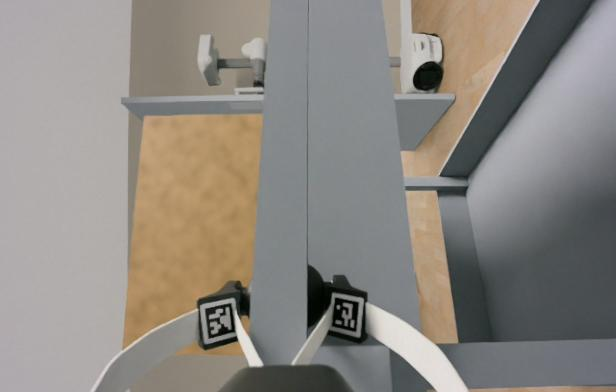

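Emit:
move:
  blocking: false
  r1: {"base":{"translate_m":0.28,"strafe_m":-0.08},"joints":{"gripper_m":-0.03},"pace":"slow","contact_limits":{"translate_m":0.8}}

Emit:
wait:
  seconds: 1.7

Emit:
wait:
  seconds: 4
  cameras: ["r1_head_camera","r1_wrist_camera","r1_head_right_camera"]

Scene clock: 500.43 s.
move: r1 moving
r1.base_odometry: x=-4.285 y=-1.823 heading=+1.300
r1.turned_by_wheels: +0.000
r1.turned_by_imu: +0.000
r1.base_tilt: forward=-1.6 right=+1.3
r1.lidar_m: 3.18 2.39 2.27 2.41 2.40 2.32 2.46 2.49 2.40 2.56 0.42 0.39
r1.base_status: translate_m moving; strafe_m moving
r1.joint_positions: lift_m=+0.662 arm_m=+0.000 wrist_yaw_rad=-0.547 wrist_pitch_rad=-0.007 wrist_roll_rad=+1.568 gripper_m=-0.023
r1.joint_status: gripper_m moving
r1.measured_speeds: translate_m=+0.047 strafe_m=-0.013 rotate_rad=-0.001 lift_m=+0.000 arm_m=+0.000 wrist_yaw_rad=-0.020 wrist_pitch_rad=+0.000 wrist_roll_rad=+0.000
r1.motor_effort: lift_m=+20(20) arm_m=+4(4) wheel_0=+4(7) wheel_1=+4(4) wheel_2=-11(13)
r1.servo_current: wrist_yaw_rad=59(65) wrist_pitch_rad=46(52) wrist_roll_rad=46(52) gripper_m=72(98)
r1.contact_limits: translate_m 0.8
r1.hand_pose: x=+0.3718 y=-0.2246 z=+0.8420 quat_wxyz=(+0.682, +0.679, -0.193, -0.189) (m; r1's base frame)
r1.wrist_depth_mm: - - - - - 1863 - / - - - - - 1983 - / - - 521 - 278 - - / - 512 500 252 257 - - / - 492 484 237 239 - - / - 473 183 189 181 - - / - 462 462 157 157 126 -
r2.base_odometry: x=-2.413 y=-0.128 heading=-2.903
r2.turned_by_wheels: +0.000
r2.turned_by_imu: +0.000
r2.base_tilt: forward=-0.6 right=+0.1
r2.lidar_m: 0.34 0.35 1.90 2.79 1.64 1.38 1.30 0.72 0.62 0.62 0.46 0.34
r2.base_status: not commanded
r2.joint_positions: lift_m=+0.950 arm_m=+0.000 wrist_yaw_rad=+1.379 wrist_pitch_rad=+0.001 wrist_roll_rad=+0.001 gripper_m=-0.037
r2.joint_status: not commanded
r2.measured_speeds: all 0
r2.motor_effort: lift_m=+19(20) arm_m=-4(5) wheel_0=-4(5) wheel_1=+0(0) wheel_2=-7(7)
r2.servo_current: wrist_yaw_rad=130(137) wrist_pitch_rad=39(46) wrist_roll_rad=46(52) gripper_m=98(98)
r2.hand_pose: x=+0.3119 y=+0.2664 z=+1.1278 quat_wxyz=(+0.772, +0.000, +0.001, +0.636) (m; r2's base frame)
r2.wrist_depth_mm: - - - 154 214 149 - / - - - 156 216 160 - / - - - 156 220 161 - / - - - 157 222 153 - / - - - 157 222 153 - / - - - 157 176 144 - / - - - - 224 136 -
pictures: none

Scene clock: 502.13 s.
earlier move: r1 moving
r1.base_odometry: x=-4.202 y=-1.687 heading=+1.301
r1.turned_by_wheels: +0.001
r1.turned_by_imu: +0.002
r1.base_tilt: forward=-1.6 right=+1.2
r1.lidar_m: 3.11 2.36 2.26 2.40 2.54 2.46 2.60 2.53 2.45 2.59 0.38 0.41
r1.base_status: translate_m moving; strafe_m moving
r1.joint_positions: lift_m=+0.662 arm_m=+0.000 wrist_yaw_rad=-0.538 wrist_pitch_rad=-0.007 wrist_roll_rad=+1.568 gripper_m=-0.029
r1.joint_status: all done
r1.measured_speeds: translate_m=+0.096 strafe_m=-0.027 rotate_rad=+0.003 lift_m=+0.000 arm_m=+0.000 wrist_yaw_rad=+0.000 wrist_pitch_rad=+0.000 wrist_roll_rad=+0.000
r1.motor_effort: lift_m=+20(20) arm_m=+4(4) wheel_0=+12(14) wheel_1=+5(5) wheel_2=-2(16)
r1.servo_current: wrist_yaw_rad=59(72) wrist_pitch_rad=52(52) wrist_roll_rad=46(85) gripper_m=46(98)
r1.contact_limits: translate_m 0.8
r1.hand_pose: x=+0.3738 y=-0.2228 z=+0.8420 quat_wxyz=(+0.683, +0.680, -0.190, -0.186) (m; r1's base frame)
r1.wrist_depth_mm: - - - 251 253 - - / - 469 466 247 245 - - / - 477 469 240 240 - - / - 477 477 236 236 - - / - 484 480 230 231 - - / - - 187 185 227 1808 - / - - 181 182 172 227 226
r2.base_odometry: x=-2.413 y=-0.128 heading=-2.903
r2.turned_by_wheels: +0.000
r2.turned_by_imu: +0.000
r2.base_tilt: forward=-0.6 right=+0.1
r2.lidar_m: 0.33 0.35 1.75 2.80 1.66 1.39 1.31 0.73 0.62 0.61 0.45 0.34
r2.base_status: not commanded
r2.joint_positions: lift_m=+0.950 arm_m=+0.000 wrist_yaw_rad=+1.379 wrist_pitch_rad=+0.001 wrist_roll_rad=+0.001 gripper_m=-0.037
r2.joint_status: not commanded
r2.measured_speeds: all 0
r2.motor_effort: lift_m=+19(20) arm_m=-5(5) wheel_0=-4(5) wheel_1=+0(0) wheel_2=-7(7)
r2.servo_current: wrist_yaw_rad=124(137) wrist_pitch_rad=39(46) wrist_roll_rad=52(65) gripper_m=91(104)
r2.hand_pose: x=+0.3119 y=+0.2664 z=+1.1278 quat_wxyz=(+0.772, +0.000, +0.001, +0.636) (m; r2's base frame)
r2.wrist_depth_mm: - - - 154 214 149 - / - - - 156 216 160 - / - - - 156 220 161 - / - - - 157 224 153 - / - - - 157 224 153 - / - - - 157 176 144 - / - - - - 224 136 -
wait: 1.70 s; no rest
pictures: none

Scene clock: 504.10 s.
earlier move: r1 done
r1.base_odometry: x=-4.140 y=-1.586 heading=+1.301
r1.turned_by_wheels: +0.000
r1.turned_by_imu: +0.001
r1.base_tilt: forward=-1.6 right=+1.3
r1.lidar_m: 3.08 2.30 2.24 2.35 2.69 2.59 2.74 2.57 2.49 0.54 0.38 0.39
r1.base_status: done
r1.joint_positions: lift_m=+0.662 arm_m=+0.000 wrist_yaw_rad=-0.538 wrist_pitch_rad=-0.007 wrist_roll_rad=+1.568 gripper_m=-0.029
r1.joint_status: all done
r1.measured_speeds: all 0
r1.motor_effort: lift_m=+20(20) arm_m=+4(4) wheel_0=+8(14) wheel_1=+4(5) wheel_2=+0(16)
r1.servo_current: wrist_yaw_rad=46(72) wrist_pitch_rad=46(59) wrist_roll_rad=52(85) gripper_m=46(98)
r1.contact_limits: translate_m 0.8
r1.hand_pose: x=+0.3738 y=-0.2228 z=+0.8420 quat_wxyz=(+0.683, +0.680, -0.190, -0.186) (m; r1's base frame)
r1.wrist_depth_mm: - 430 430 224 224 - - / - 445 439 225 224 - - / - 459 455 226 226 - - / - 477 473 226 226 - - / - - 492 227 226 1863 - / - - 184 185 227 1708 1281 / - - 180 166 227 233 233
r2.base_odometry: x=-2.413 y=-0.128 heading=-2.903
r2.turned_by_wheels: +0.000
r2.turned_by_imu: +0.000
r2.base_tilt: forward=-0.6 right=+0.1
r2.lidar_m: 0.32 0.34 1.67 2.80 1.64 1.41 1.30 0.76 0.62 0.63 0.47 0.35
r2.base_status: not commanded
r2.joint_positions: lift_m=+0.950 arm_m=+0.000 wrist_yaw_rad=+1.379 wrist_pitch_rad=+0.001 wrist_roll_rad=+0.001 gripper_m=-0.037
r2.joint_status: not commanded
r2.measured_speeds: all 0
r2.on_its_own: wrist_yaw_rad is at rest, and its servo_current (117 mA) is outside its rest range (0 to 104 mA)
r2.motor_effort: lift_m=+19(20) arm_m=-4(5) wheel_0=-4(5) wheel_1=+0(1) wheel_2=-7(7)
r2.servo_current: wrist_yaw_rad=117(137) wrist_pitch_rad=39(46) wrist_roll_rad=52(65) gripper_m=98(104)
r2.hand_pose: x=+0.3119 y=+0.2664 z=+1.1278 quat_wxyz=(+0.772, +0.000, +0.001, +0.636) (m; r2's base frame)
r2.wrist_depth_mm: - - - 155 215 149 - / - - - 156 217 160 - / - - - 156 220 161 - / - - - 156 222 153 - / - - - 157 223 153 - / - - - 157 176 144 - / - - - - 224 135 -
wait: 1.97 of 4 s (r1 has come to rest)
pictures: r1_head_camera, r1_head_right_camera, r1_wrist_camera
Images, in order (width x height): r1_head_camera 420x560, r1_head_right_camera 420x672, r1_wrist_camera 616x392.

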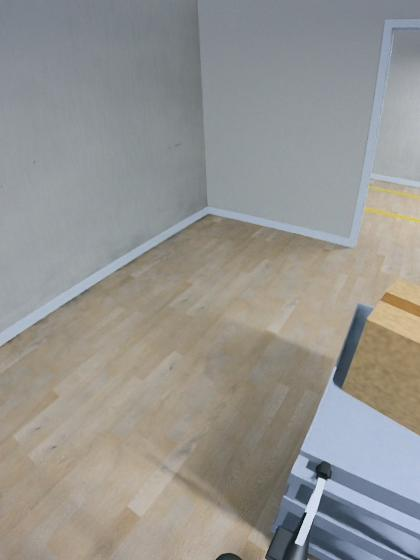

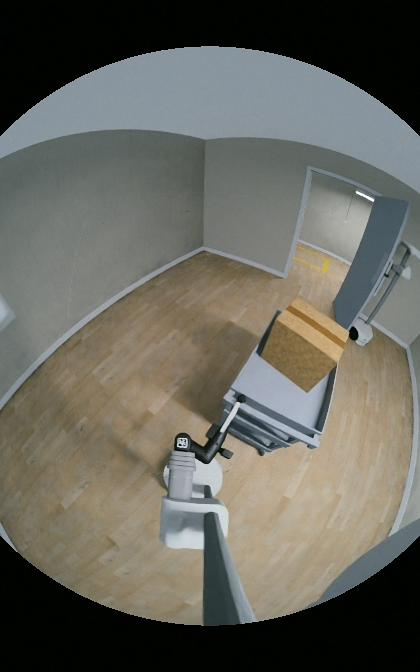

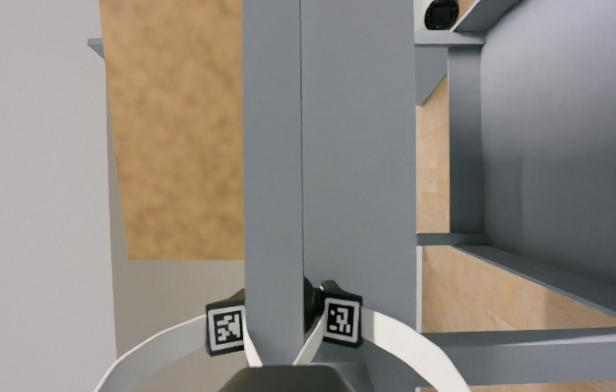

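Emit:
move:
  blocking: false
  r1: {"joints":{"gripper_m":0.09}}

Emit:
wait:
  seconds: 2

Emit:
move:
  blocking: false
  r1: {"base":{"translate_m":-0.068,"strafe_m":-0.12},"pace":"slow"}

Emit:
wait:
  seconds: 3

Emit:
move:
  blocking: false
  r1: {"joints":{"gripper_m":-0.02}}

Emit:
wait:
  seconds: 2
  cameras: ["r1_head_right_camera","r1_wrist_camera","r1_head_left_camera"]

Scene clock: 515.17 s.
move: r1 moving
r1.base_odometry: x=-4.140 y=-1.586 heading=+1.301
r1.turned_by_wheels: +0.000
r1.turned_by_imu: +0.000
r1.base_tilt: forward=-1.6 right=+1.3
r1.lidar_m: 3.08 2.30 2.24 2.34 2.65 2.58 2.72 2.57 2.49 0.51 0.36 0.37
r1.base_status: not commanded
r1.joint_positions: lift_m=+0.662 arm_m=+0.000 wrist_yaw_rad=-0.538 wrist_pitch_rad=-0.007 wrist_roll_rad=+1.568 gripper_m=-0.004
r1.joint_status: gripper_m moving
r1.measured_speeds: all 0
r1.motor_effort: lift_m=+20(20) arm_m=+4(4) wheel_0=+8(8) wheel_1=+3(4) wheel_2=+0(0)
r1.servo_current: wrist_yaw_rad=46(65) wrist_pitch_rad=52(59) wrist_roll_rad=52(59) gripper_m=65(65)
r1.contact_limits: translate_m 0.8
r1.hand_pose: x=+0.3738 y=-0.2228 z=+0.8420 quat_wxyz=(+0.683, +0.680, -0.190, -0.186) (m; r1's base frame)
r1.wrist_depth_mm: - 433 430 228 227 - - / - 445 445 229 228 - - / - 462 462 229 229 - - / - 480 477 230 229 - - / - - 492 230 230 - - / - - 194 187 231 1863 1255 / - - 186 150 158 238 237
r2.base_odometry: x=-2.413 y=-0.128 heading=-2.903
r2.turned_by_wheels: +0.000
r2.turned_by_imu: +0.000
r2.base_tilt: forward=-0.7 right=+0.1
r2.lidar_m: 0.35 0.34 1.68 2.79 1.62 1.39 1.29 0.72 0.61 0.60 0.46 0.35
r2.base_status: not commanded
r2.joint_positions: lift_m=+0.950 arm_m=+0.000 wrist_yaw_rad=+1.379 wrist_pitch_rad=+0.001 wrist_roll_rad=+0.001 gripper_m=-0.037
r2.joint_status: not commanded
r2.measured_speeds: all 0
r2.motor_effort: lift_m=+19(20) arm_m=-4(5) wheel_0=-4(4) wheel_1=+0(0) wheel_2=-7(7)
r2.servo_current: wrist_yaw_rad=124(130) wrist_pitch_rad=39(39) wrist_roll_rad=46(65) gripper_m=98(104)
r2.hand_pose: x=+0.3119 y=+0.2664 z=+1.1278 quat_wxyz=(+0.772, +0.000, +0.001, +0.636) (m; r2's base frame)
r2.wrist_depth_mm: - - - 155 214 149 - / - - - 156 217 160 - / - - - 156 220 161 - / - - - 156 222 153 - / - - - 157 222 154 - / - - - 156 176 144 - / - - - - 224 136 -
pictures: none

Scene clock: 516.57 s.
earlier move: r1 done
r1.base_odometry: x=-4.140 y=-1.586 heading=+1.301
r1.turned_by_wheels: +0.000
r1.turned_by_imu: +0.000
r1.base_tilt: forward=-1.6 right=+1.2
r1.lidar_m: 3.08 2.30 2.22 2.34 2.68 2.59 2.73 2.55 2.49 0.53 0.39 0.37
r1.base_status: not commanded
r1.joint_positions: lift_m=+0.662 arm_m=+0.000 wrist_yaw_rad=-0.538 wrist_pitch_rad=-0.007 wrist_roll_rad=+1.568 gripper_m=+0.090
r1.joint_status: all done
r1.measured_speeds: all 0
r1.motor_effort: lift_m=+20(20) arm_m=+4(4) wheel_0=+9(9) wheel_1=+3(4) wheel_2=+0(0)
r1.servo_current: wrist_yaw_rad=59(65) wrist_pitch_rad=46(59) wrist_roll_rad=59(65) gripper_m=39(104)
r1.contact_limits: translate_m 0.8
r1.hand_pose: x=+0.3738 y=-0.2228 z=+0.8420 quat_wxyz=(+0.683, +0.680, -0.190, -0.186) (m; r1's base frame)
r1.wrist_depth_mm: - 436 436 229 230 - - / - 452 442 232 232 - - / - 466 462 232 233 - - / - 484 477 234 234 - - / - - 496 236 234 - - / - - 195 187 236 1708 1255 / - - - 159 145 242 242
r2.base_odometry: x=-2.413 y=-0.128 heading=-2.903
r2.turned_by_wheels: +0.000
r2.turned_by_imu: +0.000
r2.base_tilt: forward=-0.7 right=+0.1
r2.lidar_m: 0.35 0.32 1.66 2.81 1.63 1.38 1.29 0.73 0.63 0.61 0.46 0.34
r2.base_status: not commanded
r2.joint_positions: lift_m=+0.950 arm_m=+0.000 wrist_yaw_rad=+1.379 wrist_pitch_rad=+0.001 wrist_roll_rad=+0.001 gripper_m=-0.037
r2.joint_status: not commanded
r2.measured_speeds: all 0
r2.on_its_own: wrist_yaw_rad is at rest, and its servo_current (124 mA) is outside its rest range (0 to 104 mA)
r2.motor_effort: lift_m=+19(20) arm_m=-4(5) wheel_0=-4(5) wheel_1=+0(1) wheel_2=-7(7)
r2.servo_current: wrist_yaw_rad=124(143) wrist_pitch_rad=46(46) wrist_roll_rad=52(65) gripper_m=91(104)
r2.hand_pose: x=+0.3119 y=+0.2664 z=+1.1278 quat_wxyz=(+0.772, +0.000, +0.001, +0.636) (m; r2's base frame)
r2.wrist_depth_mm: - - - 154 214 149 - / - - - 156 217 160 - / - - - 156 219 161 - / - - - 156 222 153 - / - - - 157 223 153 - / - - - 157 176 144 - / - - - - 224 135 -
wait: 1.40 of 2 s (r1 has come to rest)
pictures: none

Scene clock: 517.07 s.
move: r1 moving
r1.base_odometry: x=-4.131 y=-1.594 heading=+1.302
r1.turned_by_wheels: +0.001
r1.turned_by_imu: +0.001
r1.base_tilt: forward=-1.6 right=+1.3
r1.lidar_m: 3.06 2.32 2.25 2.35 2.67 2.58 2.76 2.55 2.48 2.59 0.40 0.37
r1.base_status: translate_m moving; strafe_m moving
r1.joint_positions: lift_m=+0.662 arm_m=+0.000 wrist_yaw_rad=-0.534 wrist_pitch_rad=-0.007 wrist_roll_rad=+1.568 gripper_m=+0.090
r1.joint_status: not commanded
r1.measured_speeds: translate_m=-0.024 strafe_m=-0.043 rotate_rad=+0.003 lift_m=+0.000 arm_m=+0.000 wrist_yaw_rad=+0.005 wrist_pitch_rad=+0.000 wrist_roll_rad=+0.000
r1.motor_effort: lift_m=+20(20) arm_m=+3(4) wheel_0=+17(17) wheel_1=-6(6) wheel_2=+8(8)
r1.servo_current: wrist_yaw_rad=65(65) wrist_pitch_rad=52(59) wrist_roll_rad=52(59) gripper_m=33(52)
r1.hand_pose: x=+0.3746 y=-0.2221 z=+0.8420 quat_wxyz=(+0.683, +0.681, -0.189, -0.185) (m; r1's base frame)
r1.wrist_depth_mm: - 436 427 229 229 - - / - 445 445 230 229 - - / - 466 462 232 231 - - / - 488 480 233 233 - - / - - 500 235 234 - - / - - 198 187 236 1863 1281 / - - 190 170 157 242 241
r2.base_odometry: x=-2.413 y=-0.128 heading=-2.903
r2.turned_by_wheels: +0.000
r2.turned_by_imu: +0.000
r2.base_tilt: forward=-0.6 right=+0.1
r2.lidar_m: 0.32 0.36 1.67 2.82 1.62 1.39 1.28 0.73 0.62 0.64 0.47 0.35
r2.base_status: not commanded
r2.joint_positions: lift_m=+0.950 arm_m=+0.000 wrist_yaw_rad=+1.379 wrist_pitch_rad=+0.001 wrist_roll_rad=+0.001 gripper_m=-0.037
r2.joint_status: not commanded
r2.measured_speeds: all 0
r2.motor_effort: lift_m=+20(20) arm_m=-4(4) wheel_0=-4(4) wheel_1=+0(0) wheel_2=-7(7)
r2.servo_current: wrist_yaw_rad=124(143) wrist_pitch_rad=39(46) wrist_roll_rad=39(52) gripper_m=98(98)
r2.hand_pose: x=+0.3119 y=+0.2664 z=+1.1278 quat_wxyz=(+0.772, +0.000, +0.001, +0.636) (m; r2's base frame)
r2.wrist_depth_mm: - - - 155 213 148 - / - - - 156 217 160 - / - - - 156 220 161 - / - - - 157 222 153 - / - - - 157 223 153 - / - - - 157 176 144 - / - - - - 224 136 -
pictures: none

Scene clock: 519.23 s.
earlier move: r1 done
r1.base_odometry: x=-4.042 y=-1.683 heading=+1.301
r1.turned_by_wheels: -0.001
r1.turned_by_imu: -0.002
r1.base_tilt: forward=-1.5 right=+1.2
r1.lidar_m: 0.40 2.45 2.37 2.44 2.70 2.59 2.76 2.40 2.34 2.48 0.40 0.37
r1.base_status: done
r1.joint_positions: lift_m=+0.662 arm_m=+0.000 wrist_yaw_rad=-0.538 wrist_pitch_rad=+0.000 wrist_roll_rad=+1.568 gripper_m=+0.090
r1.joint_status: not commanded
r1.measured_speeds: all 0
r1.motor_effort: lift_m=+20(20) arm_m=+4(4) wheel_0=+4(17) wheel_1=-3(9) wheel_2=+1(10)
r1.servo_current: wrist_yaw_rad=46(65) wrist_pitch_rad=46(59) wrist_roll_rad=46(65) gripper_m=46(52)
r1.hand_pose: x=+0.3737 y=-0.2229 z=+0.8400 quat_wxyz=(+0.682, +0.681, -0.188, -0.188) (m; r1's base frame)
r1.wrist_depth_mm: - - - 246 247 1756 - / - - - 247 247 - - / - 449 442 246 248 - - / - 462 459 247 246 - - / - 480 473 247 246 - - / - 496 196 246 193 - - / - - - 143 247 1756 -
r2.base_odometry: x=-2.413 y=-0.128 heading=-2.903
r2.turned_by_wheels: +0.000
r2.turned_by_imu: +0.000
r2.base_tilt: forward=-0.6 right=+0.1
r2.lidar_m: 0.33 0.36 1.63 2.82 1.63 1.41 1.28 0.73 0.63 0.62 0.45 0.34
r2.base_status: not commanded
r2.joint_positions: lift_m=+0.950 arm_m=+0.000 wrist_yaw_rad=+1.379 wrist_pitch_rad=+0.001 wrist_roll_rad=+0.001 gripper_m=-0.037
r2.joint_status: not commanded
r2.measured_speeds: all 0
r2.on_its_own: wrist_yaw_rad is at rest, and its servo_current (130 mA) is outside its rest range (0 to 104 mA)
r2.motor_effort: lift_m=+19(20) arm_m=-4(5) wheel_0=-5(5) wheel_1=+0(0) wheel_2=-7(7)
r2.servo_current: wrist_yaw_rad=130(143) wrist_pitch_rad=46(46) wrist_roll_rad=46(65) gripper_m=91(104)
r2.hand_pose: x=+0.3119 y=+0.2664 z=+1.1278 quat_wxyz=(+0.772, +0.000, +0.001, +0.636) (m; r2's base frame)
r2.wrist_depth_mm: - - - 155 214 149 - / - - - 156 217 159 - / - - - 156 220 161 - / - - - 157 222 153 - / - - - 157 224 153 - / - - - 156 176 144 - / - - - - 224 135 -
wait: 2.17 of 3 s (r1 has come to rest)
pictures: none

Scene clock: 519.73 s.
move: r1 moving
r1.base_odometry: x=-4.042 y=-1.683 heading=+1.301
r1.turned_by_wheels: +0.000
r1.turned_by_imu: +0.000
r1.base_tilt: forward=-1.6 right=+1.3
r1.lidar_m: 0.41 2.44 2.38 2.49 2.67 2.59 2.75 2.42 2.35 2.46 0.41 0.38
r1.base_status: not commanded
r1.joint_positions: lift_m=+0.662 arm_m=+0.000 wrist_yaw_rad=-0.538 wrist_pitch_rad=+0.000 wrist_roll_rad=+1.568 gripper_m=+0.073
r1.joint_status: gripper_m moving
r1.measured_speeds: all 0
r1.motor_effort: lift_m=+20(20) arm_m=+4(4) wheel_0=+4(5) wheel_1=-3(4) wheel_2=+1(1)
r1.servo_current: wrist_yaw_rad=59(59) wrist_pitch_rad=33(52) wrist_roll_rad=46(65) gripper_m=98(98)
r1.hand_pose: x=+0.3737 y=-0.2229 z=+0.8400 quat_wxyz=(+0.682, +0.681, -0.188, -0.188) (m; r1's base frame)
r1.wrist_depth_mm: - - - 246 248 1808 - / - - - 248 246 - - / - 449 445 247 248 - - / - 459 462 247 247 - - / - 477 473 246 247 - - / - 492 188 247 189 - - / - - - 142 247 1808 -
r2.base_odometry: x=-2.413 y=-0.128 heading=-2.903
r2.turned_by_wheels: +0.000
r2.turned_by_imu: +0.000
r2.base_tilt: forward=-0.7 right=+0.1
r2.lidar_m: 0.32 0.35 1.64 2.79 1.60 1.41 1.30 0.75 0.61 0.64 0.45 0.32
r2.base_status: not commanded
r2.joint_positions: lift_m=+0.950 arm_m=+0.000 wrist_yaw_rad=+1.379 wrist_pitch_rad=+0.001 wrist_roll_rad=+0.001 gripper_m=-0.037
r2.joint_status: not commanded
r2.measured_speeds: all 0
r2.motor_effort: lift_m=+19(20) arm_m=-4(5) wheel_0=-5(5) wheel_1=+0(0) wheel_2=-7(7)
r2.servo_current: wrist_yaw_rad=130(137) wrist_pitch_rad=39(46) wrist_roll_rad=33(52) gripper_m=91(104)
r2.hand_pose: x=+0.3119 y=+0.2664 z=+1.1278 quat_wxyz=(+0.772, +0.000, +0.001, +0.636) (m; r2's base frame)
r2.wrist_depth_mm: - - - 155 214 149 - / - - - 156 217 160 - / - - - 156 220 161 - / - - - 156 222 153 - / - - - 157 223 153 - / - - - 157 176 144 - / - - - - 224 136 -
pictures: none

Scene clock: 521.07 s.
earlier move: r1 done
r1.base_odometry: x=-4.042 y=-1.683 heading=+1.301
r1.turned_by_wheels: +0.000
r1.turned_by_imu: +0.000
r1.base_tilt: forward=-1.6 right=+1.3
r1.lidar_m: 0.40 2.44 2.37 2.48 2.65 2.58 2.73 2.42 2.34 2.47 0.39 0.37
r1.base_status: not commanded
r1.joint_positions: lift_m=+0.662 arm_m=+0.000 wrist_yaw_rad=-0.538 wrist_pitch_rad=-0.007 wrist_roll_rad=+1.568 gripper_m=-0.019
r1.joint_status: all done
r1.measured_speeds: all 0
r1.motor_effort: lift_m=+20(20) arm_m=+0(4) wheel_0=+3(5) wheel_1=-3(4) wheel_2=+1(1)
r1.servo_current: wrist_yaw_rad=33(72) wrist_pitch_rad=46(59) wrist_roll_rad=52(72) gripper_m=78(156)
r1.hand_pose: x=+0.3737 y=-0.2229 z=+0.8420 quat_wxyz=(+0.683, +0.680, -0.190, -0.186) (m; r1's base frame)
r1.wrist_depth_mm: - - - 242 242 1921 - / - - - 242 242 - - / - 449 449 241 242 - - / - 466 469 242 242 - - / - 488 477 241 241 - - / - - 183 191 183 1921 - / - 152 - 148 241 1576 -
r2.base_odometry: x=-2.413 y=-0.128 heading=-2.903
r2.turned_by_wheels: +0.000
r2.turned_by_imu: +0.000
r2.base_tilt: forward=-0.7 right=+0.0
r2.lidar_m: 0.34 0.34 1.62 2.81 1.65 1.40 1.29 0.75 0.62 0.63 0.46 0.34
r2.base_status: not commanded
r2.joint_positions: lift_m=+0.950 arm_m=+0.000 wrist_yaw_rad=+1.379 wrist_pitch_rad=+0.001 wrist_roll_rad=+0.001 gripper_m=-0.037
r2.joint_status: not commanded
r2.measured_speeds: all 0
r2.on_its_own: wrist_yaw_rad is at rest, and its servo_current (124 mA) is outside its rest range (0 to 104 mA)
r2.motor_effort: lift_m=+19(20) arm_m=-4(5) wheel_0=-4(5) wheel_1=+0(1) wheel_2=-7(7)
r2.servo_current: wrist_yaw_rad=124(137) wrist_pitch_rad=39(46) wrist_roll_rad=46(59) gripper_m=98(104)
r2.hand_pose: x=+0.3119 y=+0.2664 z=+1.1278 quat_wxyz=(+0.772, +0.000, +0.001, +0.636) (m; r2's base frame)
r2.wrist_depth_mm: - - - 154 214 149 - / - - - 156 216 159 - / - - - 157 220 161 - / - - - 157 222 153 - / - - - 157 224 153 - / - - - 157 176 144 - / - - - - 224 135 -
wait: 1.33 of 2 s (r1 has come to rest)
pictures: r1_head_left_camera, r1_head_right_camera, r1_wrist_camera
Images, in order (width x height): r1_head_left_camera 420x672, r1_head_right_camera 420x672, r1_wrist_camera 616x392.

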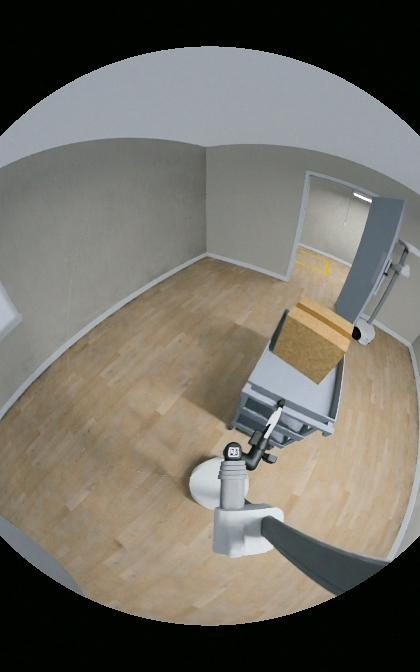

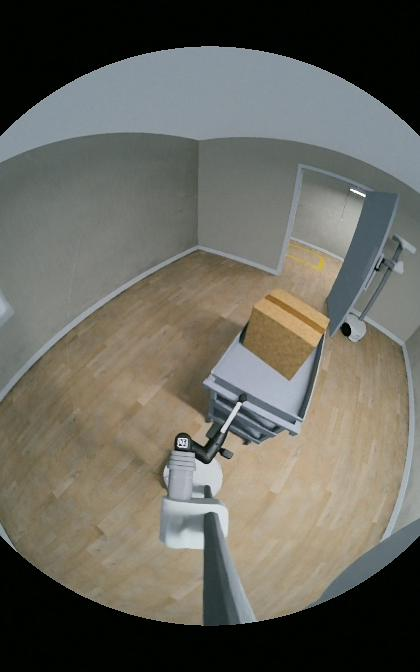

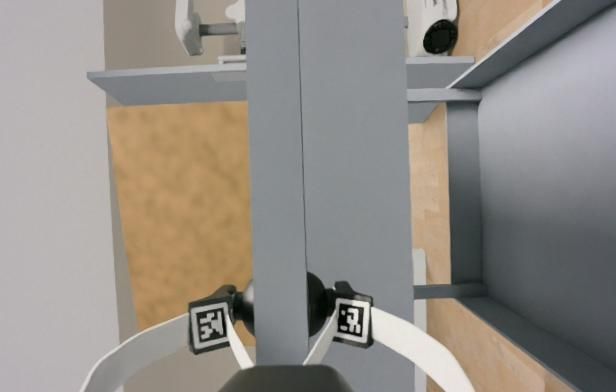

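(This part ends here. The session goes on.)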